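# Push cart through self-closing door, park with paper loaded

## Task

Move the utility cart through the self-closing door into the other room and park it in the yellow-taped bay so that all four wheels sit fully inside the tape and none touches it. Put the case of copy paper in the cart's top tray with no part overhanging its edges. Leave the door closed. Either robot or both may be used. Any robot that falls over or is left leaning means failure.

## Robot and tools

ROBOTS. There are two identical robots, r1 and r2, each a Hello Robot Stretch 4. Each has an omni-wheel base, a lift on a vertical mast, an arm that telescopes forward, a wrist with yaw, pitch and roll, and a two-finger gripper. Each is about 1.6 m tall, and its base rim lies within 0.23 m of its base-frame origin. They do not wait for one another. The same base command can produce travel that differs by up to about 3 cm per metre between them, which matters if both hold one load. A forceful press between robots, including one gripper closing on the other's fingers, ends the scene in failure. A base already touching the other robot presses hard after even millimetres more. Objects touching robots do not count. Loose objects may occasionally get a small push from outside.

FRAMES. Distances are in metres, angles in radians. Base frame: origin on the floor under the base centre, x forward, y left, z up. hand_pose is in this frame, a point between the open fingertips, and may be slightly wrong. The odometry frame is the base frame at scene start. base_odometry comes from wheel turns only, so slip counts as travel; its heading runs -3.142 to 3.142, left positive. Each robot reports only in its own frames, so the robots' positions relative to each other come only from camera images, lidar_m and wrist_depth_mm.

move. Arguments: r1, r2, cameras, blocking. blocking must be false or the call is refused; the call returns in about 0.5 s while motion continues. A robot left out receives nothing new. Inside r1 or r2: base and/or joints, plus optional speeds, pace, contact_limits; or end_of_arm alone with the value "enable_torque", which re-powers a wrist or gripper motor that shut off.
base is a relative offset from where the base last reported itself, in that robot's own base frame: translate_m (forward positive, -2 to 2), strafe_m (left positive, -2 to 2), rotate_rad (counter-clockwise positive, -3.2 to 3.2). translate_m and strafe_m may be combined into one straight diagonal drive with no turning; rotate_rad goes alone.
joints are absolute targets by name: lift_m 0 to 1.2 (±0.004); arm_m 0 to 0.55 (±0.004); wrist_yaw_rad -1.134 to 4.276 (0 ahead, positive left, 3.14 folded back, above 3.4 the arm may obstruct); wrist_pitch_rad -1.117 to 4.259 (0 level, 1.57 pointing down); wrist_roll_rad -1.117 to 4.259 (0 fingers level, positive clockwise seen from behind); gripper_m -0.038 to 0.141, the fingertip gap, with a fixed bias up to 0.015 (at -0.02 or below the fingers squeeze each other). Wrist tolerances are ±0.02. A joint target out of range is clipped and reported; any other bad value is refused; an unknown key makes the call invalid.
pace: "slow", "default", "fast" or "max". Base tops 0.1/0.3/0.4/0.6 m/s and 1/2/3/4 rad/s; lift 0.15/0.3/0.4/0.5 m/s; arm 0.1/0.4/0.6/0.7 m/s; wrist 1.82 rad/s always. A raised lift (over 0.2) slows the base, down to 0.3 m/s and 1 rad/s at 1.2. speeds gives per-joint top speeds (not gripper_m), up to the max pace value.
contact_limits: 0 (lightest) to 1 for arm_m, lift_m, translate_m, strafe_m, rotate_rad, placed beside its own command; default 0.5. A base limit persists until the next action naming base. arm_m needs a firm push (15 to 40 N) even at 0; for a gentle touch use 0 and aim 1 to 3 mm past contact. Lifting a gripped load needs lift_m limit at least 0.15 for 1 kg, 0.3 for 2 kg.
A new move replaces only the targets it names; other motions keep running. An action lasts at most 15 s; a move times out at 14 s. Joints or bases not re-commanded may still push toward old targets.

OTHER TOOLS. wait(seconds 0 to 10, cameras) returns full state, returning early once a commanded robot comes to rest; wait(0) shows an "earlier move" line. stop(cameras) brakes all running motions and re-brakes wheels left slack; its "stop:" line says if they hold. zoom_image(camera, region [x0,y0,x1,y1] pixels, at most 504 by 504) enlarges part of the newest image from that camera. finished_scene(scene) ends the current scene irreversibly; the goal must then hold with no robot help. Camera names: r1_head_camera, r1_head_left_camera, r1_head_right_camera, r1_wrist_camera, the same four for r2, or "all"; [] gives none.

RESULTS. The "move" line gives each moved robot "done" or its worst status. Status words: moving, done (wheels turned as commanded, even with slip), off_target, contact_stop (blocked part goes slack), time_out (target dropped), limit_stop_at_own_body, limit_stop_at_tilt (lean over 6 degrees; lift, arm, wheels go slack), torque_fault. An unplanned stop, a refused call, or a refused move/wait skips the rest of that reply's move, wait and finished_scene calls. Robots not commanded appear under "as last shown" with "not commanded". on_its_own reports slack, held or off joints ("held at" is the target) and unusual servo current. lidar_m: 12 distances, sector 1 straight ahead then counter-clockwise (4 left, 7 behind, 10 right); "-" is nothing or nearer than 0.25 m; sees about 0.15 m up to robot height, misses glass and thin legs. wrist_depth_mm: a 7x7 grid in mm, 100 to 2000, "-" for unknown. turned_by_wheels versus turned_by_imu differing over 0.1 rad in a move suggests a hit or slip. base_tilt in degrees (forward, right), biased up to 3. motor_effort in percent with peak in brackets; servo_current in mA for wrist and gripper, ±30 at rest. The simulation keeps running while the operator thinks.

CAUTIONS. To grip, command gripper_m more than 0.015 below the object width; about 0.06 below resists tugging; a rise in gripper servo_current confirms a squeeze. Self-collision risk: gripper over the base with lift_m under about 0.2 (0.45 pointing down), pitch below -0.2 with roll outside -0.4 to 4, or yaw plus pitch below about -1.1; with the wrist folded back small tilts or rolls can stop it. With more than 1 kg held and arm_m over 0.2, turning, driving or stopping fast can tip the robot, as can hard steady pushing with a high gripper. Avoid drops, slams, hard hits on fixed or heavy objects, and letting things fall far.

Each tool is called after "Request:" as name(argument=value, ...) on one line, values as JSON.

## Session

Request:
move(blocking=false)

Scene clock: 0.00 s.
r1.base_odometry: x=+0.000 y=+0.000 heading=+0.000
r1.turned_by_wheels: +0.000
r1.turned_by_imu: +0.000
r1.base_tilt: forward=-1.6 right=+1.3
r1.lidar_m: 0.96 1.73 2.02 2.40 3.92 1.60 0.85 0.77 0.78 0.89 0.77 0.78
r1.base_status: not commanded
r1.joint_positions: lift_m=+0.124 arm_m=+0.000 wrist_yaw_rad=+3.194 wrist_pitch_rad=+0.002 wrist_roll_rad=+0.000 gripper_m=+0.056
r1.joint_status: not commanded
r1.measured_speeds: all 0
r1.motor_effort: lift_m=+19 arm_m=-4 wheel_0=-2 wheel_1=+1 wheel_2=+0
r1.servo_current: wrist_yaw_rad=59 wrist_pitch_rad=46 wrist_roll_rad=46 gripper_m=39
r1.hand_pose: x=-0.1216 y=+0.0722 z=+0.3019 quat_wxyz=(-0.026, -0.001, +0.000, +1.000) (m; r1's base frame)
r1.wrist_depth_mm: - 135 - - - - - / - 123 135 - - - - / - 121 191 - - - - / 110 136 194 - - - - / 137 - - - 1618 - - / 226 - 190 1098 188 1160 1118 / 224 163 750 798 768 768 759
r2.base_odometry: x=+0.000 y=+0.000 heading=+0.000
r2.turned_by_wheels: +0.000
r2.turned_by_imu: +0.000
r2.base_tilt: forward=-0.6 right=+0.1
r2.lidar_m: 1.29 1.32 1.58 2.33 2.36 2.78 1.41 1.41 2.77 2.39 2.42 1.48
r2.base_status: not commanded
r2.joint_positions: lift_m=+0.200 arm_m=+0.000 wrist_yaw_rad=+3.211 wrist_pitch_rad=+0.001 wrist_roll_rad=+0.000 gripper_m=+0.056
r2.joint_status: not commanded
r2.measured_speeds: all 0
r2.motor_effort: lift_m=+18 arm_m=-4 wheel_0=-1 wheel_1=+1 wheel_2=+1
r2.servo_current: wrist_yaw_rad=46 wrist_pitch_rad=39 wrist_roll_rad=52 gripper_m=52
r2.hand_pose: x=-0.1229 y=+0.0671 z=+0.3779 quat_wxyz=(-0.035, -0.001, +0.000, +0.999) (m; r2's base frame)
r2.wrist_depth_mm: - - 137 - - - - / - - 137 - - - - / - 109 138 - - - - / - 140 175 - - - - / 214 - - - - - - / 213 1281 196 1255 190 1336 1182 / 208 243 866 - - 854 878
pictures: r1_head_camera, r1_head_left_camera, r1_head_right_camera, r1_wrist_camera, r2_head_camera, r2_head_left_camera, r2_head_right_camera, r2_wrist_camera
Images, in order (width x height): r1_head_camera 420x560, r1_head_left_camera 420x672, r1_head_right_camera 420x672, r1_wrist_camera 616x392, r2_head_camera 420x560, r2_head_left_camera 420x672, r2_head_right_camera 420x672, r2_wrist_camera 616x392.

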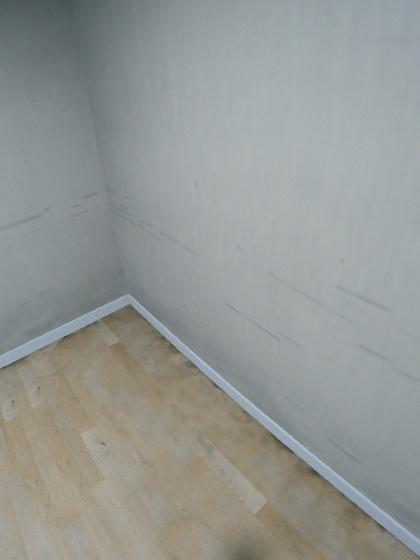

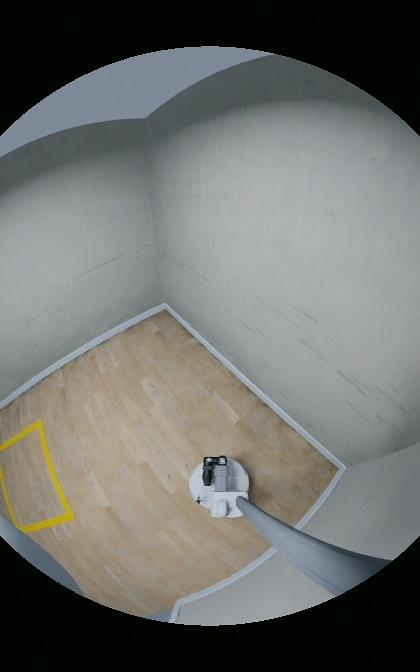

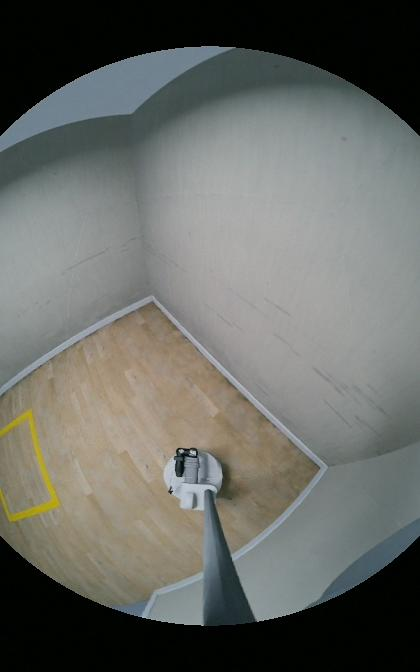

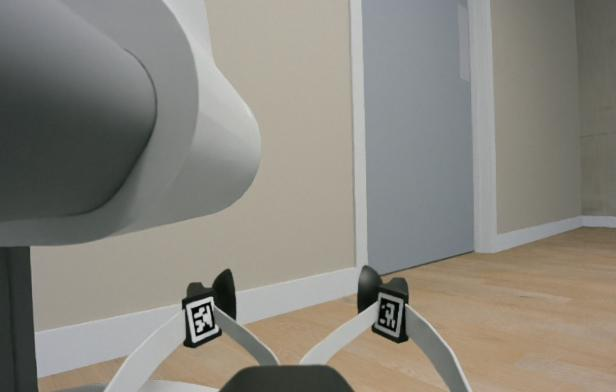

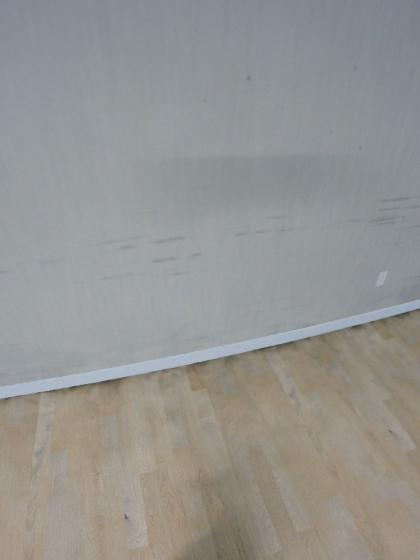

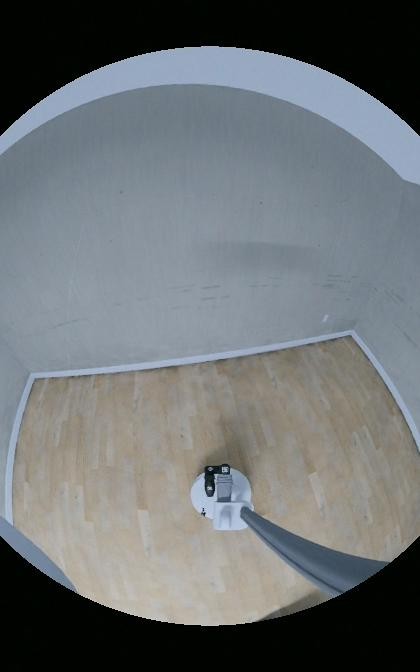

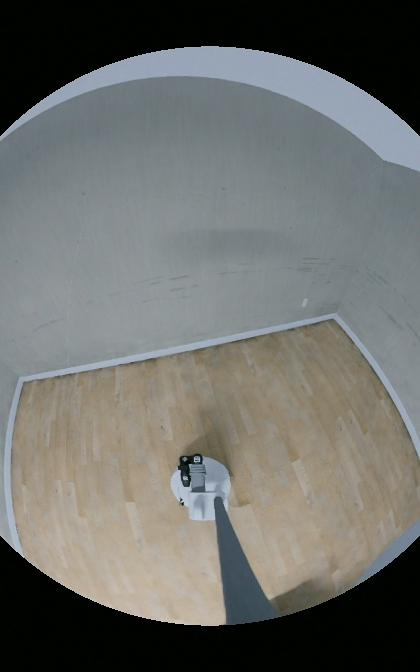

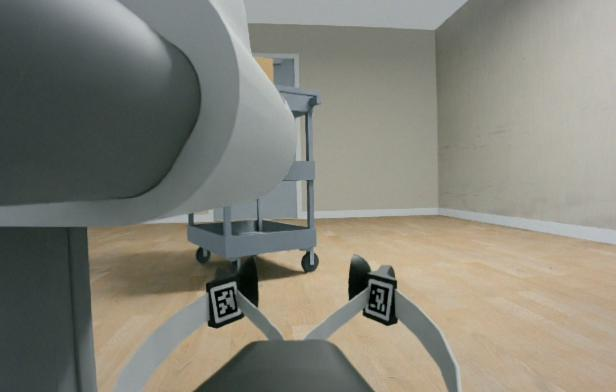

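Request:
move(r1={"base":{"rotate_rad":2.3}}, r2={"base":{"rotate_rad":3.1}}, blocking=false, cameras=[])

Request:
wait(seconds=4, cameras=[])

Request:
wait(seconds=0.5, cameras=["r1_head_camera","r1_head_right_camera","r2_head_camera","r2_head_left_camera"])

Scene clock: 23.07 s.
move: r1 moving; r2 moving
r1.base_odometry: x=+0.000 y=+0.000 heading=+0.253
r1.turned_by_wheels: +0.253
r1.turned_by_imu: +0.253
r1.base_tilt: forward=-1.6 right=+1.2
r1.lidar_m: 1.17 2.01 2.13 2.99 2.65 1.07 0.76 0.75 0.80 0.83 0.77 0.81
r1.base_status: rotate_rad moving
r1.joint_positions: lift_m=+0.124 arm_m=+0.000 wrist_yaw_rad=+3.194 wrist_pitch_rad=+0.002 wrist_roll_rad=+0.000 gripper_m=+0.056
r1.joint_status: not commanded
r1.measured_speeds: translate_m=+0.000 strafe_m=+0.000 rotate_rad=+0.974 lift_m=+0.000 arm_m=+0.000 wrist_yaw_rad=+0.000 wrist_pitch_rad=+0.000 wrist_roll_rad=+0.000
r1.motor_effort: lift_m=+20(20) arm_m=-3(4) wheel_0=-8(10) wheel_1=-7(10) wheel_2=-7(7)
r1.servo_current: wrist_yaw_rad=65(65) wrist_pitch_rad=46(46) wrist_roll_rad=39(59) gripper_m=39(46)
r1.hand_pose: x=-0.1216 y=+0.0722 z=+0.3019 quat_wxyz=(-0.026, -0.001, +0.000, +1.000) (m; r1's base frame)
r1.wrist_depth_mm: - 135 - - - - - / - 123 135 - - - 1756 / - 121 192 - - - 1808 / 110 136 195 - - - 1808 / 137 - - - - - 1708 / 226 - 190 976 187 1118 1118 / 224 151 750 788 788 759 759
r2.base_odometry: x=+0.000 y=+0.000 heading=+0.252
r2.turned_by_wheels: +0.252
r2.turned_by_imu: +0.245
r2.base_tilt: forward=-0.7 right=+0.1
r2.lidar_m: 1.30 1.40 1.93 2.34 2.48 3.41 1.45 3.35 2.48 2.38 1.84 1.37
r2.base_status: rotate_rad moving
r2.joint_positions: lift_m=+0.200 arm_m=+0.000 wrist_yaw_rad=+3.211 wrist_pitch_rad=+0.001 wrist_roll_rad=+0.000 gripper_m=+0.056
r2.joint_status: not commanded
r2.measured_speeds: translate_m=+0.002 strafe_m=+0.000 rotate_rad=+0.977 lift_m=+0.000 arm_m=+0.000 wrist_yaw_rad=+0.000 wrist_pitch_rad=+0.000 wrist_roll_rad=+0.000
r2.motor_effort: lift_m=+18(18) arm_m=-4(4) wheel_0=-3(11) wheel_1=-11(11) wheel_2=-10(12)
r2.servo_current: wrist_yaw_rad=46(46) wrist_pitch_rad=39(46) wrist_roll_rad=39(59) gripper_m=46(52)
r2.hand_pose: x=-0.1229 y=+0.0671 z=+0.3779 quat_wxyz=(-0.035, -0.001, +0.000, +0.999) (m; r2's base frame)
r2.wrist_depth_mm: - - 137 - - - - / - - 137 1808 - - - / - 110 139 286 - - - / - 140 176 - - - - / 215 - - - - - - / 212 1308 196 1308 190 1308 1182 / 207 243 866 - - 854 878
pictures: none
No camera images: "cameras" was empty.

Scene clock: 25.00 s.
earlier move: r1 done; r2 moving
r1.base_odometry: x=+0.000 y=+0.000 heading=+2.300
r1.turned_by_wheels: +2.047
r1.turned_by_imu: +2.058
r1.base_tilt: forward=-1.6 right=+1.3
r1.lidar_m: 3.29 1.10 0.81 0.75 0.79 0.82 0.77 0.82 1.11 2.01 2.08 2.80
r1.base_status: done
r1.joint_positions: lift_m=+0.124 arm_m=+0.000 wrist_yaw_rad=+3.194 wrist_pitch_rad=+0.002 wrist_roll_rad=+0.000 gripper_m=+0.056
r1.joint_status: not commanded
r1.measured_speeds: all 0
r1.motor_effort: lift_m=+19(20) arm_m=-4(4) wheel_0=-2(10) wheel_1=-2(10) wheel_2=-1(8)
r1.servo_current: wrist_yaw_rad=39(65) wrist_pitch_rad=39(46) wrist_roll_rad=39(65) gripper_m=39(52)
r1.hand_pose: x=-0.1216 y=+0.0722 z=+0.3019 quat_wxyz=(-0.026, -0.001, +0.000, +1.000) (m; r1's base frame)
r1.wrist_depth_mm: - 135 - - - - - / - 123 135 - - - - / - 121 192 - - - - / 110 135 194 - - - - / 137 - - - - - - / 216 - 190 - 187 - - / 225 750 750 143 732 759 759
r2.base_odometry: x=+0.000 y=+0.000 heading=+3.086
r2.turned_by_wheels: +2.834
r2.turned_by_imu: +2.759
r2.base_tilt: forward=-0.7 right=+0.0
r2.lidar_m: 1.49 1.38 2.89 2.39 2.37 1.59 1.32 1.31 1.51 2.34 2.33 2.66
r2.base_status: rotate_rad moving
r2.joint_positions: lift_m=+0.200 arm_m=+0.000 wrist_yaw_rad=+3.211 wrist_pitch_rad=+0.001 wrist_roll_rad=+0.000 gripper_m=+0.056
r2.joint_status: not commanded
r2.measured_speeds: translate_m=+0.000 strafe_m=+0.000 rotate_rad=+0.264 lift_m=+0.000 arm_m=+0.000 wrist_yaw_rad=+0.000 wrist_pitch_rad=+0.000 wrist_roll_rad=+0.000
r2.motor_effort: lift_m=+18(18) arm_m=-4(4) wheel_0=+0(11) wheel_1=-3(11) wheel_2=-4(14)
r2.servo_current: wrist_yaw_rad=52(52) wrist_pitch_rad=39(46) wrist_roll_rad=52(59) gripper_m=46(59)
r2.hand_pose: x=-0.1228 y=+0.0671 z=+0.3779 quat_wxyz=(-0.035, -0.001, +0.000, +0.999) (m; r2's base frame)
r2.wrist_depth_mm: - - 137 - - - - / - 107 137 - - - - / - 110 138 235 - - - / - 140 165 - - - - / 216 - - - - - - / 213 1205 193 1182 190 1308 1205 / 211 244 891 - - 854 866
wait: 1.93 of 4 s (r1 has come to rest)
pictures: none
No camera images: "cameras" was empty.

Scene clock: 25.40 s.
earlier move: r2 done
r1.base_odometry: x=+0.000 y=+0.000 heading=+2.300
r1.turned_by_wheels: +0.000
r1.turned_by_imu: +0.000
r1.base_tilt: forward=-1.6 right=+1.2
r1.lidar_m: 3.32 1.12 0.82 0.75 0.78 0.81 0.77 0.79 1.11 2.02 2.10 2.82
r1.base_status: done
r1.joint_positions: lift_m=+0.124 arm_m=+0.000 wrist_yaw_rad=+3.194 wrist_pitch_rad=+0.002 wrist_roll_rad=+0.000 gripper_m=+0.056
r1.joint_status: not commanded
r1.measured_speeds: all 0
r1.motor_effort: lift_m=+20(20) arm_m=-4(4) wheel_0=-2(10) wheel_1=-2(10) wheel_2=-1(8)
r1.servo_current: wrist_yaw_rad=59(65) wrist_pitch_rad=46(46) wrist_roll_rad=39(65) gripper_m=46(52)
r1.hand_pose: x=-0.1216 y=+0.0722 z=+0.3019 quat_wxyz=(-0.026, -0.001, +0.000, +1.000) (m; r1's base frame)
r1.wrist_depth_mm: - 135 - - - - - / - 124 135 - - - - / - 121 191 - - - - / 111 136 194 - - - - / 137 - - - - - - / 216 - 190 - 187 - - / 225 750 741 143 732 768 759
r2.base_odometry: x=+0.000 y=+0.000 heading=+3.099
r2.turned_by_wheels: +0.013
r2.turned_by_imu: +0.013
r2.base_tilt: forward=-0.7 right=+0.1
r2.lidar_m: 1.44 1.41 2.84 2.39 2.38 1.56 1.31 1.28 1.52 2.35 2.34 2.67
r2.base_status: done
r2.joint_positions: lift_m=+0.200 arm_m=+0.000 wrist_yaw_rad=+3.211 wrist_pitch_rad=+0.001 wrist_roll_rad=+0.000 gripper_m=+0.056
r2.joint_status: not commanded
r2.measured_speeds: all 0
r2.motor_effort: lift_m=+18(18) arm_m=-4(4) wheel_0=-3(11) wheel_1=-3(11) wheel_2=-4(14)
r2.servo_current: wrist_yaw_rad=33(52) wrist_pitch_rad=39(46) wrist_roll_rad=39(59) gripper_m=52(59)
r2.hand_pose: x=-0.1228 y=+0.0671 z=+0.3779 quat_wxyz=(-0.035, -0.001, +0.000, +0.999) (m; r2's base frame)
r2.wrist_depth_mm: - - 137 - - - - / - 107 137 - - - - / - 110 138 234 - - - / - 140 165 - - - - / 216 - - - - - - / 213 1182 193 1205 190 1336 1182 / 211 244 891 - - 866 878
wait: 0.40 of 0.5 s (r2 has come to rest)
pictures: r1_head_camera, r1_head_right_camera, r2_head_camera, r2_head_left_camera
Images, in order (width x height): r1_head_camera 420x560, r1_head_right_camera 420x672, r2_head_camera 420x560, r2_head_left_camera 420x672.

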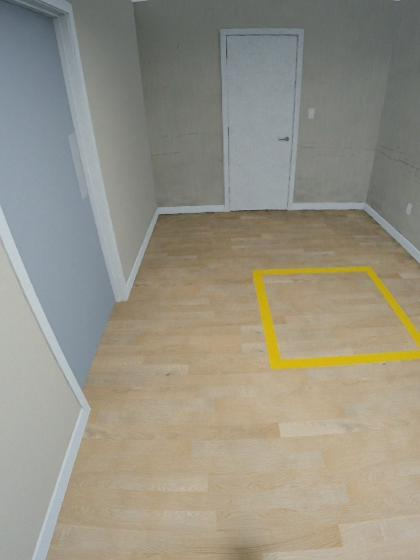

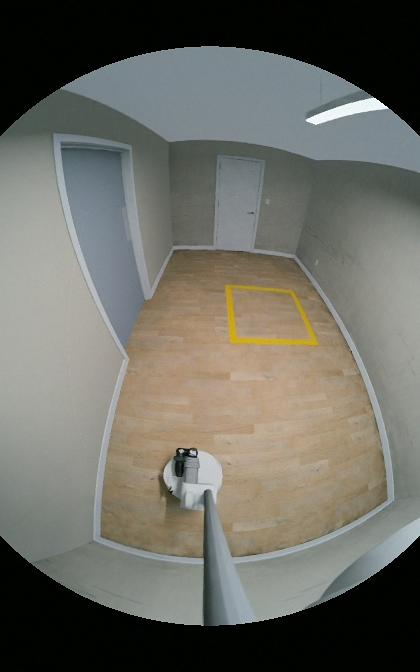

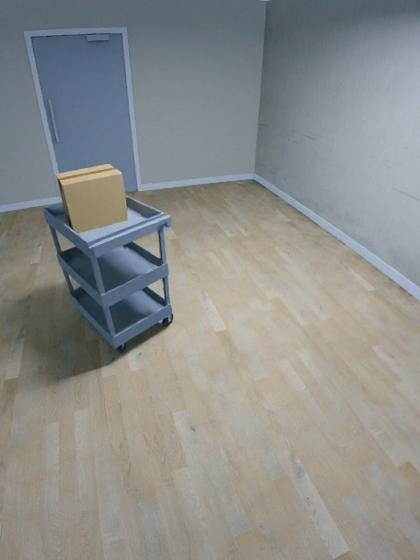

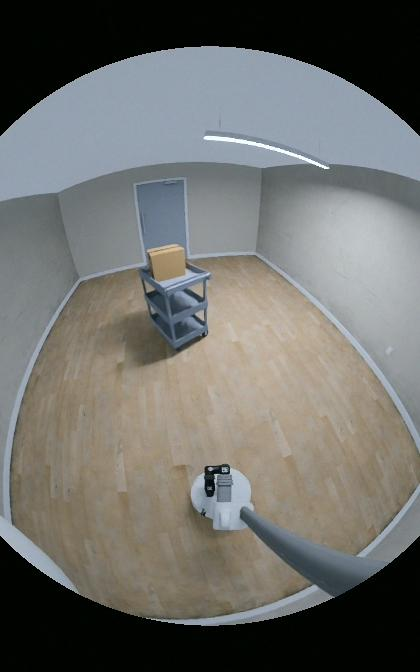

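Request:
zoom_image(camera="r2_head_camera", region=[20, 140, 200, 360])

Request:
zoom_image(camera="r2_head_left_camera", region=[120, 220, 230, 360])

Scaled by 2.291 from the camera's 420x560 image, which has a finer 1200x1600 frame.

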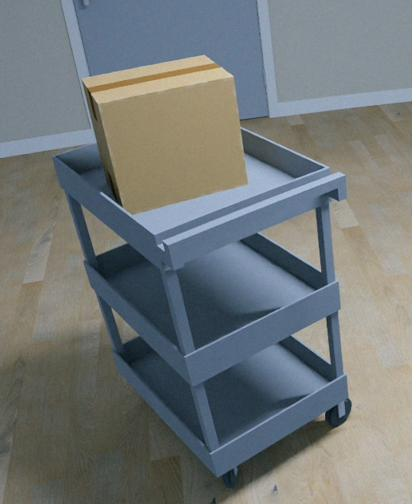

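Scaled by 3.600 from the camera's 420x672 image, which has a finer 600x960 frame.

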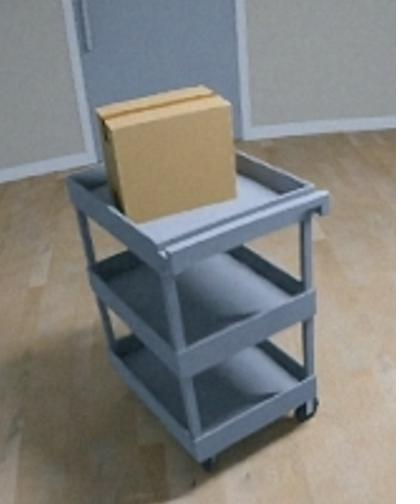

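Request:
move(r1={"base":{"translate_m":1.53},"joints":{"lift_m":0.68},"pace":"default"}, r2={"base":{"rotate_rad":0.27},"joints":{"lift_m":0.95},"pace":"default"}, blocking=false, cameras=[])

Request:
wait(seconds=2.5, cameras=["r2_head_camera"])

Request:
wait(seconds=5, cameras=["r1_head_left_camera"])

Scene clock: 93.27 s.
move: r1 moving; r2 moving
r1.base_odometry: x=-0.021 y=+0.023 heading=+2.300
r1.turned_by_wheels: +0.000
r1.turned_by_imu: +0.000
r1.base_tilt: forward=-1.6 right=+1.3
r1.lidar_m: 3.29 1.13 0.81 0.75 0.80 0.86 0.80 0.84 1.17 1.99 2.10 2.82
r1.base_status: translate_m moving
r1.joint_positions: lift_m=+0.162 arm_m=+0.000 wrist_yaw_rad=+3.194 wrist_pitch_rad=+0.002 wrist_roll_rad=+0.000 gripper_m=+0.056
r1.joint_status: lift_m moving
r1.measured_speeds: translate_m=+0.121 strafe_m=+0.000 rotate_rad=-0.001 lift_m=+0.146 arm_m=+0.000 wrist_yaw_rad=+0.000 wrist_pitch_rad=+0.000 wrist_roll_rad=+0.000
r1.motor_effort: lift_m=+25(27) arm_m=-4(4) wheel_0=+6(7) wheel_1=+5(7) wheel_2=-8(10)
r1.servo_current: wrist_yaw_rad=52(59) wrist_pitch_rad=46(52) wrist_roll_rad=39(65) gripper_m=46(46)
r1.hand_pose: x=-0.1216 y=+0.0722 z=+0.3395 quat_wxyz=(-0.026, -0.001, +0.000, +1.000) (m; r1's base frame)
r1.wrist_depth_mm: - 135 - - - - - / - 121 135 - - - - / - 124 187 - - - - / 111 136 200 - - - - / 138 - - - - - - / 215 - 190 - 187 - - / 223 164 768 143 809 788 809
r2.base_odometry: x=+0.000 y=+0.000 heading=-2.968
r2.turned_by_wheels: +0.216
r2.turned_by_imu: +0.211
r2.base_tilt: forward=-0.7 right=+0.1
r2.lidar_m: 1.37 3.72 2.51 2.40 2.03 1.42 1.31 1.33 1.74 2.33 2.37 3.11
r2.base_status: rotate_rad moving
r2.joint_positions: lift_m=+0.238 arm_m=+0.000 wrist_yaw_rad=+3.211 wrist_pitch_rad=+0.001 wrist_roll_rad=+0.000 gripper_m=+0.056
r2.joint_status: lift_m moving
r2.measured_speeds: translate_m=-0.001 strafe_m=+0.001 rotate_rad=+0.493 lift_m=+0.146 arm_m=+0.000 wrist_yaw_rad=+0.000 wrist_pitch_rad=+0.000 wrist_roll_rad=+0.000
r2.motor_effort: lift_m=+25(25) arm_m=-4(4) wheel_0=-6(10) wheel_1=-5(10) wheel_2=-5(11)
r2.servo_current: wrist_yaw_rad=46(46) wrist_pitch_rad=39(46) wrist_roll_rad=39(59) gripper_m=46(52)
r2.hand_pose: x=-0.1228 y=+0.0671 z=+0.4157 quat_wxyz=(-0.035, -0.001, +0.000, +0.999) (m; r2's base frame)
r2.wrist_depth_mm: - - 137 - - - - / - 107 137 - - - - / - 113 138 235 - - - / - 140 165 - - - - / 216 - - - - - - / 213 1281 193 1160 190 1182 1160 / 211 245 1008 - - 960 931
pictures: none
No camera images: "cameras" was empty.

Scene clock: 95.77 s.
earlier move: r1 moving; r2 moving
r1.base_odometry: x=-0.480 y=+0.538 heading=+2.300
r1.turned_by_wheels: +0.000
r1.turned_by_imu: +0.000
r1.base_tilt: forward=-1.6 right=+1.3
r1.lidar_m: 3.21 1.25 0.81 0.75 0.79 1.09 1.47 1.55 2.11 2.00 2.08 2.81
r1.base_status: translate_m moving
r1.joint_positions: lift_m=+0.680 arm_m=+0.000 wrist_yaw_rad=+3.194 wrist_pitch_rad=+0.002 wrist_roll_rad=+0.000 gripper_m=+0.056
r1.joint_status: lift_m moving
r1.measured_speeds: translate_m=+0.300 strafe_m=+0.000 rotate_rad=+0.002 lift_m=+0.000 arm_m=+0.000 wrist_yaw_rad=+0.000 wrist_pitch_rad=+0.000 wrist_roll_rad=+0.000
r1.motor_effort: lift_m=+25(28) arm_m=-4(4) wheel_0=+7(8) wheel_1=+4(8) wheel_2=-5(10)
r1.servo_current: wrist_yaw_rad=46(78) wrist_pitch_rad=46(52) wrist_roll_rad=59(65) gripper_m=39(52)
r1.hand_pose: x=-0.1216 y=+0.0722 z=+0.8572 quat_wxyz=(-0.026, -0.001, +0.000, +1.000) (m; r1's base frame)
r1.wrist_depth_mm: - 135 - - - - - / - 123 135 - - - - / - 124 161 - - - - / 109 135 197 - - - - / 137 - - - - - - / 222 - 190 - 187 - - / - 140 - 136 - - -
r2.base_odometry: x=+0.000 y=+0.000 heading=-2.915
r2.turned_by_wheels: +0.053
r2.turned_by_imu: +0.052
r2.base_tilt: forward=-0.7 right=+0.1
r2.lidar_m: 1.41 3.53 2.51 2.39 1.95 1.39 1.30 1.34 1.86 2.34 2.41 3.26
r2.base_status: done
r2.joint_positions: lift_m=+0.913 arm_m=+0.000 wrist_yaw_rad=+3.211 wrist_pitch_rad=+0.001 wrist_roll_rad=+0.000 gripper_m=+0.056
r2.joint_status: lift_m moving
r2.measured_speeds: translate_m=+0.000 strafe_m=+0.000 rotate_rad=+0.000 lift_m=+0.154 arm_m=+0.000 wrist_yaw_rad=+0.000 wrist_pitch_rad=+0.000 wrist_roll_rad=+0.000
r2.motor_effort: lift_m=+23(26) arm_m=-4(4) wheel_0=-3(10) wheel_1=-4(10) wheel_2=-5(11)
r2.servo_current: wrist_yaw_rad=52(52) wrist_pitch_rad=39(46) wrist_roll_rad=52(59) gripper_m=52(59)
r2.hand_pose: x=-0.1228 y=+0.0671 z=+1.0907 quat_wxyz=(-0.035, -0.001, +0.000, +0.999) (m; r2's base frame)
r2.wrist_depth_mm: - - 137 - - - - / - 107 137 - - - - / - 113 138 236 - - - / - 140 165 - - - - / 216 - - - - - - / 213 - 189 - 189 - - / 211 122 - - - - -
wait: 2.50 s; no rest
pictures: r2_head_camera
Images, in order (width x height): r2_head_camera 420x560.

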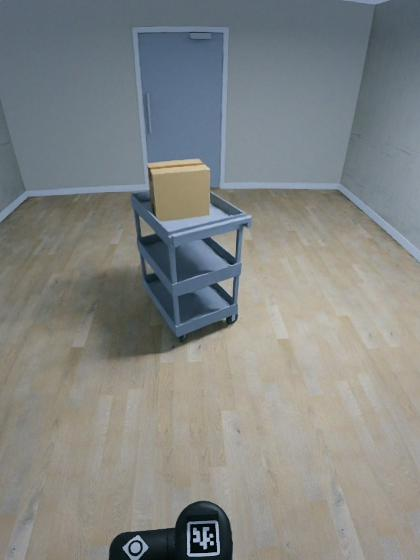

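Scene clock: 96.53 s.
earlier move: r1 moving; r2 done
r1.base_odometry: x=-0.634 y=+0.709 heading=+2.300
r1.turned_by_wheels: +0.000
r1.turned_by_imu: +0.000
r1.base_tilt: forward=-1.5 right=+1.3
r1.lidar_m: 2.97 1.26 0.89 0.77 0.81 1.11 1.72 1.78 2.11 1.99 2.06 2.81
r1.base_status: translate_m moving
r1.joint_positions: lift_m=+0.680 arm_m=+0.000 wrist_yaw_rad=+3.194 wrist_pitch_rad=+0.002 wrist_roll_rad=+0.000 gripper_m=+0.056
r1.joint_status: all done
r1.measured_speeds: translate_m=+0.299 strafe_m=+0.000 rotate_rad=+0.004 lift_m=+0.000 arm_m=+0.000 wrist_yaw_rad=+0.000 wrist_pitch_rad=+0.000 wrist_roll_rad=+0.000
r1.motor_effort: lift_m=+24(28) arm_m=-4(4) wheel_0=+6(8) wheel_1=+4(8) wheel_2=-5(10)
r1.servo_current: wrist_yaw_rad=39(78) wrist_pitch_rad=46(52) wrist_roll_rad=46(65) gripper_m=39(52)
r1.hand_pose: x=-0.1216 y=+0.0722 z=+0.8572 quat_wxyz=(-0.026, -0.001, +0.000, +1.000) (m; r1's base frame)
r1.wrist_depth_mm: - 135 - - - - - / - 121 135 - - - - / - 123 177 - - - - / 110 136 198 - - - - / 137 - - - - - - / 224 - 190 - 187 - - / - 151 181 137 - - -
r2.base_odometry: x=+0.000 y=+0.000 heading=-2.915
r2.turned_by_wheels: +0.000
r2.turned_by_imu: +0.000
r2.base_tilt: forward=-0.7 right=+0.1
r2.lidar_m: 1.40 3.51 2.48 2.38 1.93 1.39 1.30 1.34 1.84 2.33 2.41 3.27
r2.base_status: done
r2.joint_positions: lift_m=+0.950 arm_m=+0.000 wrist_yaw_rad=+3.211 wrist_pitch_rad=+0.001 wrist_roll_rad=+0.000 gripper_m=+0.056
r2.joint_status: all done
r2.measured_speeds: all 0
r2.motor_effort: lift_m=+21(26) arm_m=-4(4) wheel_0=-3(10) wheel_1=-3(10) wheel_2=-5(11)
r2.servo_current: wrist_yaw_rad=52(52) wrist_pitch_rad=39(46) wrist_roll_rad=39(59) gripper_m=52(59)
r2.hand_pose: x=-0.1228 y=+0.0671 z=+1.1276 quat_wxyz=(-0.035, -0.001, +0.000, +0.999) (m; r2's base frame)
r2.wrist_depth_mm: - - 137 - - - - / - 107 137 - - - - / - 113 138 234 - - - / - 140 164 - - - - / 215 - - - - - - / 213 - 190 - 189 - - / 211 122 - - - - -
wait: 0.77 of 5 s (r2 has come to rest)
pictures: r1_head_left_camera
Images, in order (width x height): r1_head_left_camera 420x672.

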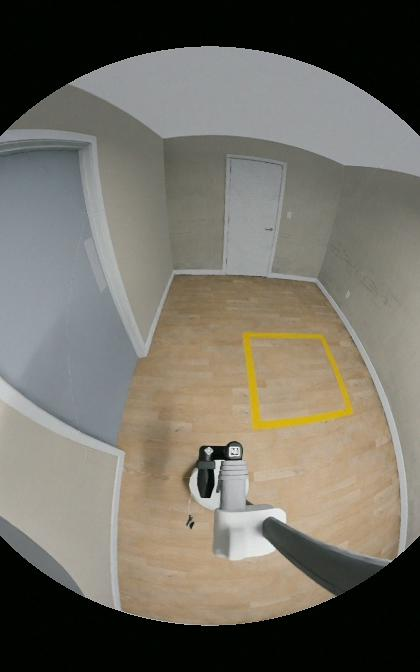

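Request:
move(r1={"base":{"rotate_rad":1.6},"joints":{"wrist_yaw_rad":0.0,"wrist_roll_rad":1.569,"gripper_m":0.1}}, r2={"base":{"rotate_rad":0.085},"joints":{"wrist_yaw_rad":-0.87,"gripper_m":0.1}}, blocking=false, cameras=[])

Request:
wait(seconds=1.0, cameras=[])

Request:
move(r2={"base":{"translate_m":1.99,"strafe_m":-1.2},"pace":"fast"}, blocking=false, cameras=["r2_head_camera"])

Request:
wait(seconds=8, cameras=[])

Request:
wait(seconds=8, cameras=["r2_head_camera","r2_head_left_camera","r1_head_camera"])

Scene clock: 136.60 s.
earlier move: r1 done
move: r1 moving; r2 moving
r1.base_odometry: x=-1.019 y=+1.141 heading=+2.552
r1.turned_by_wheels: +0.252
r1.turned_by_imu: +0.253
r1.base_tilt: forward=-1.6 right=+1.3
r1.lidar_m: 1.70 0.95 0.87 0.85 0.89 1.54 2.29 2.39 2.02 2.02 2.26 2.40
r1.base_status: rotate_rad moving
r1.joint_positions: lift_m=+0.680 arm_m=+0.000 wrist_yaw_rad=+2.607 wrist_pitch_rad=+0.002 wrist_roll_rad=+0.582 gripper_m=+0.075
r1.joint_status: wrist_yaw_rad moving; wrist_roll_rad moving; gripper_m moving
r1.measured_speeds: translate_m=-0.001 strafe_m=+0.000 rotate_rad=+0.975 lift_m=+0.000 arm_m=+0.000 wrist_yaw_rad=-1.820 wrist_pitch_rad=+0.000 wrist_roll_rad=+1.820
r1.motor_effort: lift_m=+23(24) arm_m=-4(4) wheel_0=-7(8) wheel_1=-7(7) wheel_2=-6(7)
r1.servo_current: wrist_yaw_rad=98(104) wrist_pitch_rad=46(52) wrist_roll_rad=78(91) gripper_m=78(78)
r1.hand_pose: x=-0.0327 y=+0.2221 z=+0.8572 quat_wxyz=(+0.253, +0.075, +0.277, +0.924) (m; r1's base frame)
r1.wrist_depth_mm: - - - - - 750 - / - - - - - 750 750 / - - - - - - 741 / - - - - - - 778 / - - - - - - - / - - 198 - 192 - - / - - - 150 1708 1430 -
r2.base_odometry: x=+0.000 y=+0.000 heading=-2.831
r2.turned_by_wheels: +0.084
r2.turned_by_imu: +0.082
r2.base_tilt: forward=-0.7 right=+0.0
r2.lidar_m: 1.39 3.24 2.46 2.39 1.80 1.35 1.32 1.41 2.02 2.34 2.48 1.63
r2.base_status: rotate_rad moving
r2.joint_positions: lift_m=+0.950 arm_m=+0.000 wrist_yaw_rad=+2.650 wrist_pitch_rad=+0.001 wrist_roll_rad=+0.000 gripper_m=+0.075
r2.joint_status: wrist_yaw_rad moving; gripper_m moving
r2.measured_speeds: translate_m=+0.000 strafe_m=+0.000 rotate_rad=+0.000 lift_m=+0.000 arm_m=+0.000 wrist_yaw_rad=-1.739 wrist_pitch_rad=+0.000 wrist_roll_rad=+0.000
r2.motor_effort: lift_m=+21(21) arm_m=-4(4) wheel_0=-3(11) wheel_1=-4(8) wheel_2=-6(9)
r2.servo_current: wrist_yaw_rad=104(117) wrist_pitch_rad=46(46) wrist_roll_rad=39(59) gripper_m=111(111)
r2.hand_pose: x=-0.0420 y=+0.2132 z=+1.1276 quat_wxyz=(+0.243, -0.001, +0.000, +0.970) (m; r2's base frame)
r2.wrist_depth_mm: - - - - - - - / - - - - - - - / 236 - - - - - - / - - - - - - - / - - - - - - - / - - 189 - 187 - - / - - - - - - -
pictures: none
No camera images: "cameras" was empty.

Scene clock: 137.60 s.
earlier move: r1 moving; r2 moving
r1.base_odometry: x=-1.019 y=+1.141 heading=-2.465
r1.turned_by_wheels: +1.266
r1.turned_by_imu: +1.273
r1.base_tilt: forward=-1.6 right=+1.3
r1.lidar_m: 0.85 0.89 1.05 2.28 2.32 2.12 1.98 2.02 2.59 2.41 1.27 0.93
r1.base_status: rotate_rad moving
r1.joint_positions: lift_m=+0.680 arm_m=+0.000 wrist_yaw_rad=+0.788 wrist_pitch_rad=+0.002 wrist_roll_rad=+1.567 gripper_m=+0.100
r1.joint_status: wrist_yaw_rad moving; wrist_roll_rad moving; the others done
r1.measured_speeds: translate_m=+0.000 strafe_m=-0.001 rotate_rad=+0.606 lift_m=+0.000 arm_m=+0.000 wrist_yaw_rad=-1.822 wrist_pitch_rad=+0.000 wrist_roll_rad=+0.000
r1.motor_effort: lift_m=+23(24) arm_m=-3(4) wheel_0=-4(11) wheel_1=-3(9) wheel_2=-1(8)
r1.servo_current: wrist_yaw_rad=85(117) wrist_pitch_rad=33(52) wrist_roll_rad=72(91) gripper_m=46(78)
r1.hand_pose: x=+0.4363 y=+0.1427 z=+0.8572 quat_wxyz=(+0.655, +0.651, +0.271, +0.271) (m; r1's base frame)
r1.wrist_depth_mm: 544 554 549 549 559 559 - / - - - - - - - / - - - - - - - / - - 750 - 741 750 - / - - - - - - - / - 189 196 - 189 - - / - 144 - 141 - - 1160
r2.base_odometry: x=+0.000 y=+0.000 heading=-2.831
r2.turned_by_wheels: +0.000
r2.turned_by_imu: +0.000
r2.base_tilt: forward=-0.7 right=+0.1
r2.lidar_m: 1.40 3.25 2.46 2.40 1.81 1.35 1.30 1.37 2.02 2.32 2.49 1.62
r2.base_status: done
r2.joint_positions: lift_m=+0.950 arm_m=+0.000 wrist_yaw_rad=+0.913 wrist_pitch_rad=+0.001 wrist_roll_rad=+0.000 gripper_m=+0.100
r2.joint_status: wrist_yaw_rad moving; the others done
r2.measured_speeds: translate_m=+0.000 strafe_m=+0.000 rotate_rad=+0.000 lift_m=+0.000 arm_m=+0.000 wrist_yaw_rad=-1.736 wrist_pitch_rad=+0.000 wrist_roll_rad=+0.000
r2.motor_effort: lift_m=+21(21) arm_m=-4(4) wheel_0=-4(11) wheel_1=-4(8) wheel_2=-6(9)
r2.servo_current: wrist_yaw_rad=111(130) wrist_pitch_rad=39(46) wrist_roll_rad=52(59) gripper_m=52(111)
r2.hand_pose: x=+0.4164 y=+0.1748 z=+1.1276 quat_wxyz=(+0.898, +0.000, +0.000, +0.441) (m; r2's base frame)
r2.wrist_depth_mm: 1983 - - - - - - / 1983 - - - - - - / 1983 - - - - - - / - - - - - - - / - - - - - - - / - - 195 - 195 - - / - - - - - - -
wait: 1.00 s; no rest
pictures: none
No camera images: "cameras" was empty.

Scene clock: 138.10 s.
earlier move: r1 moving; r2 moving
move: r2 moving
r1.base_odometry: x=-1.019 y=+1.141 heading=-2.384
r1.turned_by_wheels: +0.081
r1.turned_by_imu: +0.082
r1.base_tilt: forward=-1.6 right=+1.3
r1.lidar_m: 0.86 0.91 1.16 2.29 2.37 2.06 1.98 2.09 2.52 2.42 1.14 0.92
r1.base_status: rotate_rad moving
r1.joint_positions: lift_m=+0.680 arm_m=+0.000 wrist_yaw_rad=+0.019 wrist_pitch_rad=+0.002 wrist_roll_rad=+1.567 gripper_m=+0.100
r1.joint_status: wrist_yaw_rad moving; wrist_roll_rad moving
r1.measured_speeds: translate_m=+0.000 strafe_m=+0.000 rotate_rad=+0.000 lift_m=+0.000 arm_m=+0.000 wrist_yaw_rad=-0.532 wrist_pitch_rad=+0.000 wrist_roll_rad=+0.000
r1.motor_effort: lift_m=+23(23) arm_m=-3(4) wheel_0=-2(5) wheel_1=+1(3) wheel_2=-2(2)
r1.servo_current: wrist_yaw_rad=46(111) wrist_pitch_rad=46(52) wrist_roll_rad=85(85) gripper_m=46(46)
r1.hand_pose: x=+0.4609 y=-0.0820 z=+0.8572 quat_wxyz=(+0.708, +0.706, +0.007, +0.006) (m; r1's base frame)
r1.wrist_depth_mm: 654 647 661 - - - - / - - - - - - - / - - - - - - - / - - - - - - - / - - - - - - - / - 190 196 - 189 - - / - 144 - 141 - - -
r2.base_odometry: x=-0.044 y=+0.010 heading=-2.832
r2.turned_by_wheels: -0.001
r2.turned_by_imu: -0.001
r2.base_tilt: forward=-0.7 right=+0.1
r2.lidar_m: 1.32 3.28 2.48 2.39 1.83 1.39 1.34 1.46 2.05 2.30 2.48 3.48
r2.base_status: translate_m moving; strafe_m moving
r2.joint_positions: lift_m=+0.950 arm_m=+0.000 wrist_yaw_rad=+0.046 wrist_pitch_rad=+0.001 wrist_roll_rad=+0.000 gripper_m=+0.100
r2.joint_status: wrist_yaw_rad moving
r2.measured_speeds: translate_m=+0.148 strafe_m=-0.089 rotate_rad=+0.000 lift_m=+0.000 arm_m=+0.000 wrist_yaw_rad=-1.743 wrist_pitch_rad=+0.000 wrist_roll_rad=+0.000
r2.motor_effort: lift_m=+21(21) arm_m=-4(4) wheel_0=+11(16) wheel_1=-5(7) wheel_2=-13(15)
r2.servo_current: wrist_yaw_rad=104(124) wrist_pitch_rad=46(46) wrist_roll_rad=52(52) gripper_m=52(52)
r2.hand_pose: x=+0.4630 y=-0.0741 z=+1.1276 quat_wxyz=(+1.000, +0.000, +0.001, +0.023) (m; r2's base frame)
r2.wrist_depth_mm: - - - - - - - / - - - - - - - / - - - - - - - / - - - - - - - / - - - - 1430 - - / - - 195 - 187 - - / - - - - - - -
pictures: r2_head_camera
Images, in order (width x height): r2_head_camera 420x560.

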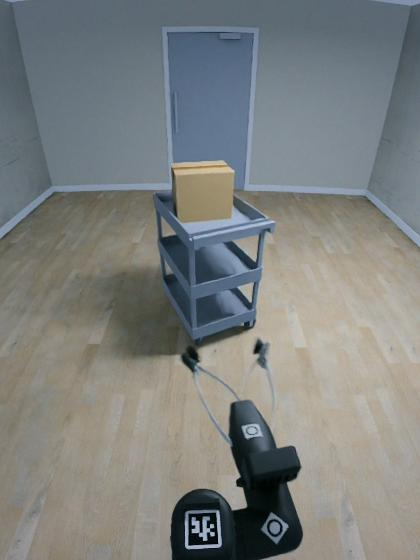

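Scene clock: 138.50 s.
earlier move: r1 done; r2 moving
r1.base_odometry: x=-1.019 y=+1.141 heading=-2.384
r1.turned_by_wheels: +0.000
r1.turned_by_imu: +0.000
r1.base_tilt: forward=-1.6 right=+1.3
r1.lidar_m: 0.86 0.89 1.14 2.29 2.39 2.06 1.99 2.09 2.54 2.41 1.13 0.91
r1.base_status: done
r1.joint_positions: lift_m=+0.680 arm_m=+0.000 wrist_yaw_rad=+0.003 wrist_pitch_rad=+0.002 wrist_roll_rad=+1.567 gripper_m=+0.100
r1.joint_status: all done
r1.measured_speeds: all 0
r1.motor_effort: lift_m=+23(23) arm_m=-3(4) wheel_0=-2(5) wheel_1=+0(3) wheel_2=-2(2)
r1.servo_current: wrist_yaw_rad=52(111) wrist_pitch_rad=39(52) wrist_roll_rad=52(85) gripper_m=46(46)
r1.hand_pose: x=+0.4595 y=-0.0867 z=+0.8572 quat_wxyz=(+0.708, +0.706, +0.002, +0.000) (m; r1's base frame)
r1.wrist_depth_mm: 668 668 668 - - - - / - - - - - - - / - - - - - - - / - - - - - - - / - - - - - - - / - 190 195 - 189 - - / - 144 - 141 - - -
r2.base_odometry: x=-0.142 y=+0.033 heading=-2.831
r2.turned_by_wheels: +0.000
r2.turned_by_imu: +0.000
r2.base_tilt: forward=-0.7 right=+0.1
r2.lidar_m: 1.29 3.37 2.49 2.42 1.99 1.48 1.44 1.53 2.20 2.25 2.41 3.45
r2.base_status: translate_m moving; strafe_m moving
r2.joint_positions: lift_m=+0.950 arm_m=+0.000 wrist_yaw_rad=-0.650 wrist_pitch_rad=+0.001 wrist_roll_rad=+0.000 gripper_m=+0.100
r2.joint_status: wrist_yaw_rad moving
r2.measured_speeds: translate_m=+0.271 strafe_m=-0.164 rotate_rad=-0.002 lift_m=+0.000 arm_m=+0.000 wrist_yaw_rad=-1.742 wrist_pitch_rad=+0.000 wrist_roll_rad=+0.000
r2.motor_effort: lift_m=+21(21) arm_m=-4(4) wheel_0=+12(16) wheel_1=-6(7) wheel_2=-14(15)
r2.servo_current: wrist_yaw_rad=104(124) wrist_pitch_rad=39(46) wrist_roll_rad=39(52) gripper_m=52(52)
r2.hand_pose: x=+0.3477 y=-0.2441 z=+1.1276 quat_wxyz=(+0.948, +0.000, +0.000, -0.319) (m; r2's base frame)
r2.wrist_depth_mm: - - - - - - - / - - - - - - - / - - - - - - - / - - - - - - - / 1182 - - - - - - / 1025 1138 193 - 195 - - / - 1205 - - - - -
wait: 0.40 of 8 s (r1 has come to rest)
pictures: none
No camera images: "cameras" was empty.

Scene clock: 145.13 s.
earlier move: r2 done
r1.base_odometry: x=-1.019 y=+1.141 heading=-2.384
r1.turned_by_wheels: +0.000
r1.turned_by_imu: +0.000
r1.base_tilt: forward=-1.6 right=+1.3
r1.lidar_m: 0.85 0.90 1.14 2.29 2.39 2.07 1.98 2.10 2.50 2.42 1.15 0.92
r1.base_status: done
r1.joint_positions: lift_m=+0.680 arm_m=+0.000 wrist_yaw_rad=+0.003 wrist_pitch_rad=+0.002 wrist_roll_rad=+1.567 gripper_m=+0.100
r1.joint_status: all done
r1.measured_speeds: all 0
r1.motor_effort: lift_m=+23(23) arm_m=-3(4) wheel_0=-2(5) wheel_1=+0(3) wheel_2=-2(2)
r1.servo_current: wrist_yaw_rad=65(111) wrist_pitch_rad=39(52) wrist_roll_rad=52(85) gripper_m=33(52)
r1.hand_pose: x=+0.4595 y=-0.0867 z=+0.8572 quat_wxyz=(+0.708, +0.706, +0.002, +0.000) (m; r1's base frame)
r1.wrist_depth_mm: 668 676 668 - - - - / - - - - - - - / - - - - - - - / - - - - - - - / - - - - - - - / - 190 195 - 190 - - / - 144 - 141 - - -
r2.base_odometry: x=-2.261 y=+0.535 heading=-2.831
r2.turned_by_wheels: +0.000
r2.turned_by_imu: +0.003
r2.base_tilt: forward=-0.6 right=+0.1
r2.lidar_m: 2.43 2.61 3.57 0.84 0.81 3.45 3.39 1.72 1.29 1.26 1.36 1.95
r2.base_status: done
r2.joint_positions: lift_m=+0.950 arm_m=+0.000 wrist_yaw_rad=-0.867 wrist_pitch_rad=+0.001 wrist_roll_rad=+0.000 gripper_m=+0.100
r2.joint_status: all done
r2.measured_speeds: all 0
r2.motor_effort: lift_m=+21(21) arm_m=-4(4) wheel_0=+2(16) wheel_1=-3(8) wheel_2=-2(15)
r2.servo_current: wrist_yaw_rad=65(124) wrist_pitch_rad=39(52) wrist_roll_rad=52(59) gripper_m=52(59)
r2.hand_pose: x=+0.2909 y=-0.2764 z=+1.1276 quat_wxyz=(+0.907, +0.000, +0.000, -0.420) (m; r2's base frame)
r2.wrist_depth_mm: - - - - - - - / - - - - - - - / - - - - - - - / - - - - - - - / - - - - - - - / - - 195 - 185 - - / - - - - - - -
wait: 6.63 of 8 s (r2 has come to rest)
pictures: r1_head_camera, r2_head_camera, r2_head_left_camera
Images, in order (width x height): r1_head_camera 420x560, r2_head_camera 420x560, r2_head_left_camera 420x672.

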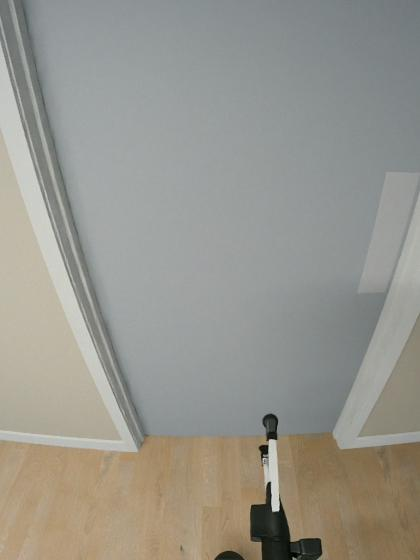

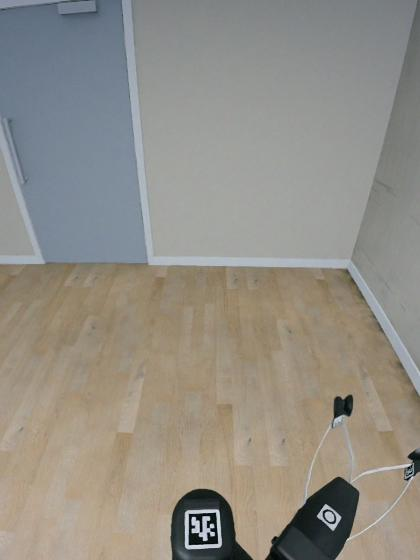

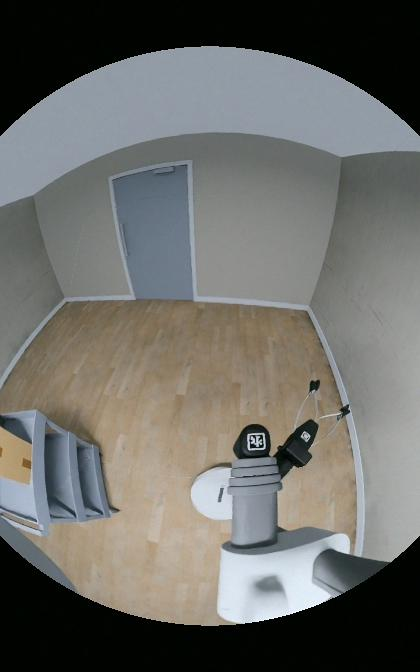

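Request:
move(r2={"base":{"translate_m":1.55,"strafe_m":1.13},"pace":"default"}, blocking=false, cameras=[])

Request:
wait(seconds=9, cameras=[])

Request:
move(r2={"base":{"rotate_rad":0.87},"joints":{"arm_m":0.3}}, blocking=false, cameras=[])

Request:
wait(seconds=4, cameras=["r2_head_camera","r2_head_right_camera","r2_wrist_camera"])

Scene clock: 160.63 s.
move: r2 moving
r1: as last shown
r1.base_tilt: forward=-1.6 right=+1.2
r1.lidar_m: 0.86 0.90 1.12 2.28 2.36 2.07 1.98 2.10 2.52 2.42 1.13 0.89
r1.motor_effort: lift_m=+23(23) arm_m=-4(4) wheel_0=-2(2) wheel_1=+0(1) wheel_2=-2(2)
r1.servo_current: wrist_yaw_rad=46(59) wrist_pitch_rad=39(52) wrist_roll_rad=46(72) gripper_m=46(46)
r1.wrist_depth_mm: 668 654 668 - - - - / - - - - - - - / - - - - - - - / - - - - - - - / - - - - - - - / - 190 195 - 189 - - / - 143 - 140 - - -
r2.base_odometry: x=-2.282 y=+0.508 heading=-2.832
r2.turned_by_wheels: +0.000
r2.turned_by_imu: +0.000
r2.base_tilt: forward=-0.7 right=+0.1
r2.lidar_m: 2.40 2.57 3.56 0.85 0.82 3.50 3.42 1.74 1.32 1.28 1.37 1.99
r2.base_status: translate_m moving; strafe_m moving
r2.joint_positions: lift_m=+0.950 arm_m=+0.000 wrist_yaw_rad=-0.867 wrist_pitch_rad=+0.001 wrist_roll_rad=+0.000 gripper_m=+0.100
r2.joint_status: not commanded
r2.measured_speeds: translate_m=+0.107 strafe_m=+0.077 rotate_rad=+0.002 lift_m=+0.000 arm_m=+0.000 wrist_yaw_rad=+0.000 wrist_pitch_rad=+0.000 wrist_roll_rad=+0.000
r2.motor_effort: lift_m=+21(21) arm_m=-4(4) wheel_0=-4(8) wheel_1=+9(12) wheel_2=-11(12)
r2.servo_current: wrist_yaw_rad=46(52) wrist_pitch_rad=33(52) wrist_roll_rad=52(52) gripper_m=52(59)
r2.hand_pose: x=+0.2909 y=-0.2764 z=+1.1276 quat_wxyz=(+0.907, +0.000, +0.000, -0.420) (m; r2's base frame)
r2.wrist_depth_mm: - - - - - - - / - - - - - - - / - - - - - - - / - - - - - - - / - - - - - - - / - - 195 - 186 - - / - - - - - - -
pictures: none
No camera images: "cameras" was empty.

Scene clock: 167.90 s.
earlier move: r2 done
r1.base_odometry: x=-1.019 y=+1.141 heading=-2.384
r1.turned_by_wheels: +0.000
r1.turned_by_imu: +0.000
r1.base_tilt: forward=-1.6 right=+1.3
r1.lidar_m: 0.85 0.90 1.15 2.30 2.40 2.08 1.98 2.06 2.53 2.42 1.13 0.91
r1.base_status: not commanded
r1.joint_positions: lift_m=+0.680 arm_m=+0.000 wrist_yaw_rad=+0.003 wrist_pitch_rad=+0.002 wrist_roll_rad=+1.567 gripper_m=+0.100
r1.joint_status: not commanded
r1.measured_speeds: all 0
r1.motor_effort: lift_m=+23(23) arm_m=-3(4) wheel_0=-1(2) wheel_1=-1(1) wheel_2=-2(2)
r1.servo_current: wrist_yaw_rad=39(72) wrist_pitch_rad=39(52) wrist_roll_rad=39(72) gripper_m=52(52)
r1.hand_pose: x=+0.4595 y=-0.0867 z=+0.8572 quat_wxyz=(+0.708, +0.706, +0.002, +0.000) (m; r1's base frame)
r1.wrist_depth_mm: 668 668 668 - - - - / - - - - - - - / - - - - - - - / - - - - - - - / - - - - - - - / - 190 196 - 189 - - / - 144 - 141 - - -
r2.base_odometry: x=-3.393 y=-1.014 heading=-2.831
r2.turned_by_wheels: +0.000
r2.turned_by_imu: +0.004
r2.base_tilt: forward=-0.7 right=+0.0
r2.lidar_m: 0.97 0.96 1.52 2.25 2.40 3.44 1.36 3.32 2.53 2.47 1.35 0.99
r2.base_status: done
r2.joint_positions: lift_m=+0.950 arm_m=+0.000 wrist_yaw_rad=-0.867 wrist_pitch_rad=+0.001 wrist_roll_rad=+0.000 gripper_m=+0.100
r2.joint_status: not commanded
r2.measured_speeds: all 0
r2.motor_effort: lift_m=+21(21) arm_m=-4(4) wheel_0=-4(9) wheel_1=+3(12) wheel_2=-4(12)
r2.servo_current: wrist_yaw_rad=33(65) wrist_pitch_rad=46(52) wrist_roll_rad=52(65) gripper_m=52(59)
r2.hand_pose: x=+0.2909 y=-0.2765 z=+1.1276 quat_wxyz=(+0.907, +0.000, +0.000, -0.420) (m; r2's base frame)
r2.wrist_depth_mm: - - - - - - - / - - - - - - - / - - - - - - - / - - - - - - - / - - 976 - - - - / - - 189 - 185 - - / - - - - - - -
wait: 7.27 of 9 s (r2 has come to rest)
pictures: none
No camera images: "cameras" was empty.

Scene clock: 168.40 s.
move: r2 moving
r1: as last shown
r1.lidar_m: 0.86 0.89 1.16 2.30 2.39 2.08 1.99 2.11 2.52 2.42 1.14 0.91
r1.motor_effort: lift_m=+23(23) arm_m=-3(4) wheel_0=-1(2) wheel_1=+0(1) wheel_2=-2(2)
r1.servo_current: wrist_yaw_rad=39(59) wrist_pitch_rad=46(52) wrist_roll_rad=52(59) gripper_m=39(46)
r1.wrist_depth_mm: 661 661 676 - - - - / - - - - - - - / - - - - - - - / - - - - - - - / - - - - - - - / - 190 195 - 189 - - / - 144 - 141 - - -
r2.base_odometry: x=-3.392 y=-1.014 heading=-2.611
r2.turned_by_wheels: +0.221
r2.turned_by_imu: +0.215
r2.base_tilt: forward=-0.7 right=+0.0
r2.lidar_m: 0.96 1.17 2.06 2.28 2.67 1.42 1.35 2.87 2.48 1.92 1.12 0.97
r2.base_status: rotate_rad moving
r2.joint_positions: lift_m=+0.950 arm_m=+0.051 wrist_yaw_rad=-0.867 wrist_pitch_rad=+0.001 wrist_roll_rad=+0.000 gripper_m=+0.100
r2.joint_status: arm_m moving
r2.measured_speeds: translate_m=+0.001 strafe_m=-0.001 rotate_rad=+0.853 lift_m=+0.000 arm_m=+0.195 wrist_yaw_rad=+0.000 wrist_pitch_rad=+0.000 wrist_roll_rad=+0.000
r2.motor_effort: lift_m=+21(21) arm_m=+9(11) wheel_0=-10(10) wheel_1=-9(9) wheel_2=-11(11)
r2.servo_current: wrist_yaw_rad=52(52) wrist_pitch_rad=39(46) wrist_roll_rad=52(52) gripper_m=52(52)
r2.hand_pose: x=+0.3414 y=-0.2765 z=+1.1276 quat_wxyz=(+0.907, +0.000, +0.000, -0.420) (m; r2's base frame)
r2.wrist_depth_mm: - - - - - - - / - - - - - - - / - - - - - - - / - - - - - - - / - - - - - - - / - - 188 - 185 - - / - - - - - - -
pictures: none
No camera images: "cameras" was empty.

Scene clock: 169.90 s.
earlier move: r2 done
r1.base_odometry: x=-1.019 y=+1.141 heading=-2.384
r1.turned_by_wheels: +0.000
r1.turned_by_imu: +0.000
r1.base_tilt: forward=-1.6 right=+1.3
r1.lidar_m: 0.87 0.91 1.15 2.27 2.36 2.07 1.98 2.11 2.53 2.43 1.19 0.90
r1.base_status: not commanded
r1.joint_positions: lift_m=+0.680 arm_m=+0.000 wrist_yaw_rad=+0.003 wrist_pitch_rad=+0.002 wrist_roll_rad=+1.567 gripper_m=+0.100
r1.joint_status: not commanded
r1.measured_speeds: all 0
r1.motor_effort: lift_m=+23(23) arm_m=-4(4) wheel_0=-1(2) wheel_1=+0(1) wheel_2=-2(2)
r1.servo_current: wrist_yaw_rad=46(65) wrist_pitch_rad=46(52) wrist_roll_rad=33(72) gripper_m=46(52)
r1.hand_pose: x=+0.4595 y=-0.0867 z=+0.8572 quat_wxyz=(+0.708, +0.706, +0.002, +0.000) (m; r1's base frame)
r1.wrist_depth_mm: 661 676 661 - - - - / - - - - - - - / - - - - - - - / - - - - - - - / - - - - - - - / - 190 195 - 189 - - / - 144 - 140 - - -
r2.base_odometry: x=-3.392 y=-1.014 heading=-1.962
r2.turned_by_wheels: +0.648
r2.turned_by_imu: +0.631
r2.base_tilt: forward=-0.7 right=+0.1
r2.lidar_m: 1.26 2.26 2.29 2.92 1.33 1.33 2.67 2.47 1.62 1.06 0.96 0.95
r2.base_status: done
r2.joint_positions: lift_m=+0.950 arm_m=+0.300 wrist_yaw_rad=-0.867 wrist_pitch_rad=+0.001 wrist_roll_rad=+0.000 gripper_m=+0.100
r2.joint_status: all done
r2.measured_speeds: all 0
r2.motor_effort: lift_m=+21(21) arm_m=+7(12) wheel_0=-3(11) wheel_1=-4(10) wheel_2=-5(12)
r2.servo_current: wrist_yaw_rad=65(65) wrist_pitch_rad=39(46) wrist_roll_rad=46(65) gripper_m=52(59)
r2.hand_pose: x=+0.5905 y=-0.2765 z=+1.1276 quat_wxyz=(+0.907, +0.000, +0.000, -0.420) (m; r2's base frame)
r2.wrist_depth_mm: - - - - - - - / - - - - - - - / - - - 559 - - - / - - - 634 - - - / - - - 627 - - - / - - 189 564 185 - - / - - - - - - -
wait: 1.50 of 4 s (r2 has come to rest)
pictures: r2_head_camera, r2_head_right_camera, r2_wrist_camera
Images, in order (width x height): r2_head_camera 420x560, r2_head_right_camera 420x672, r2_wrist_camera 616x392.

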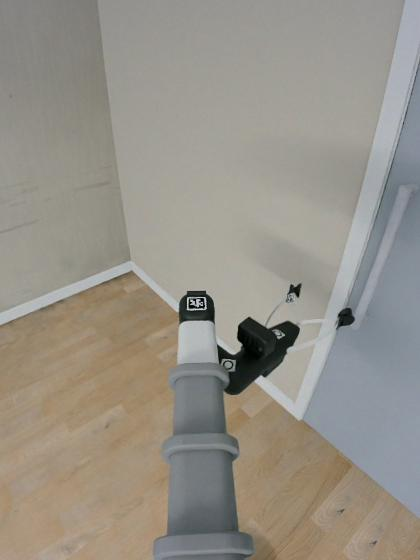

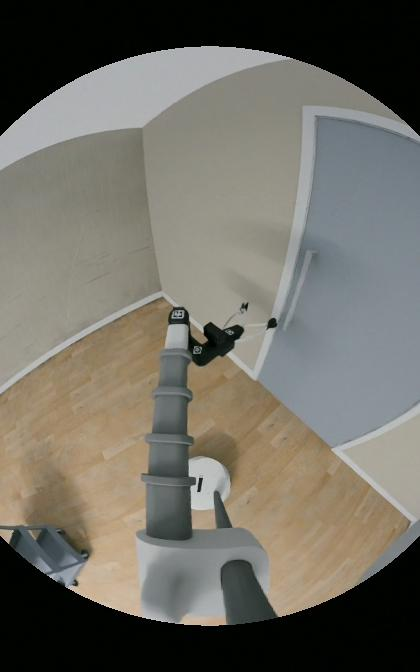

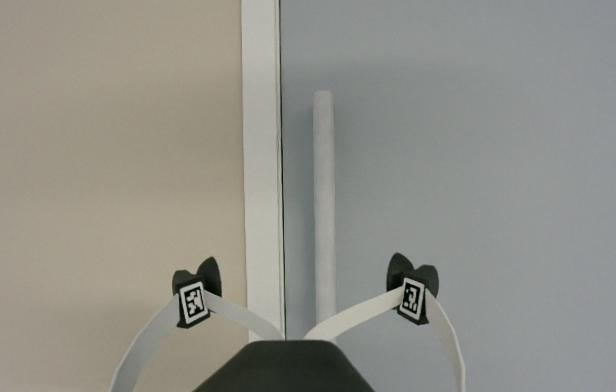

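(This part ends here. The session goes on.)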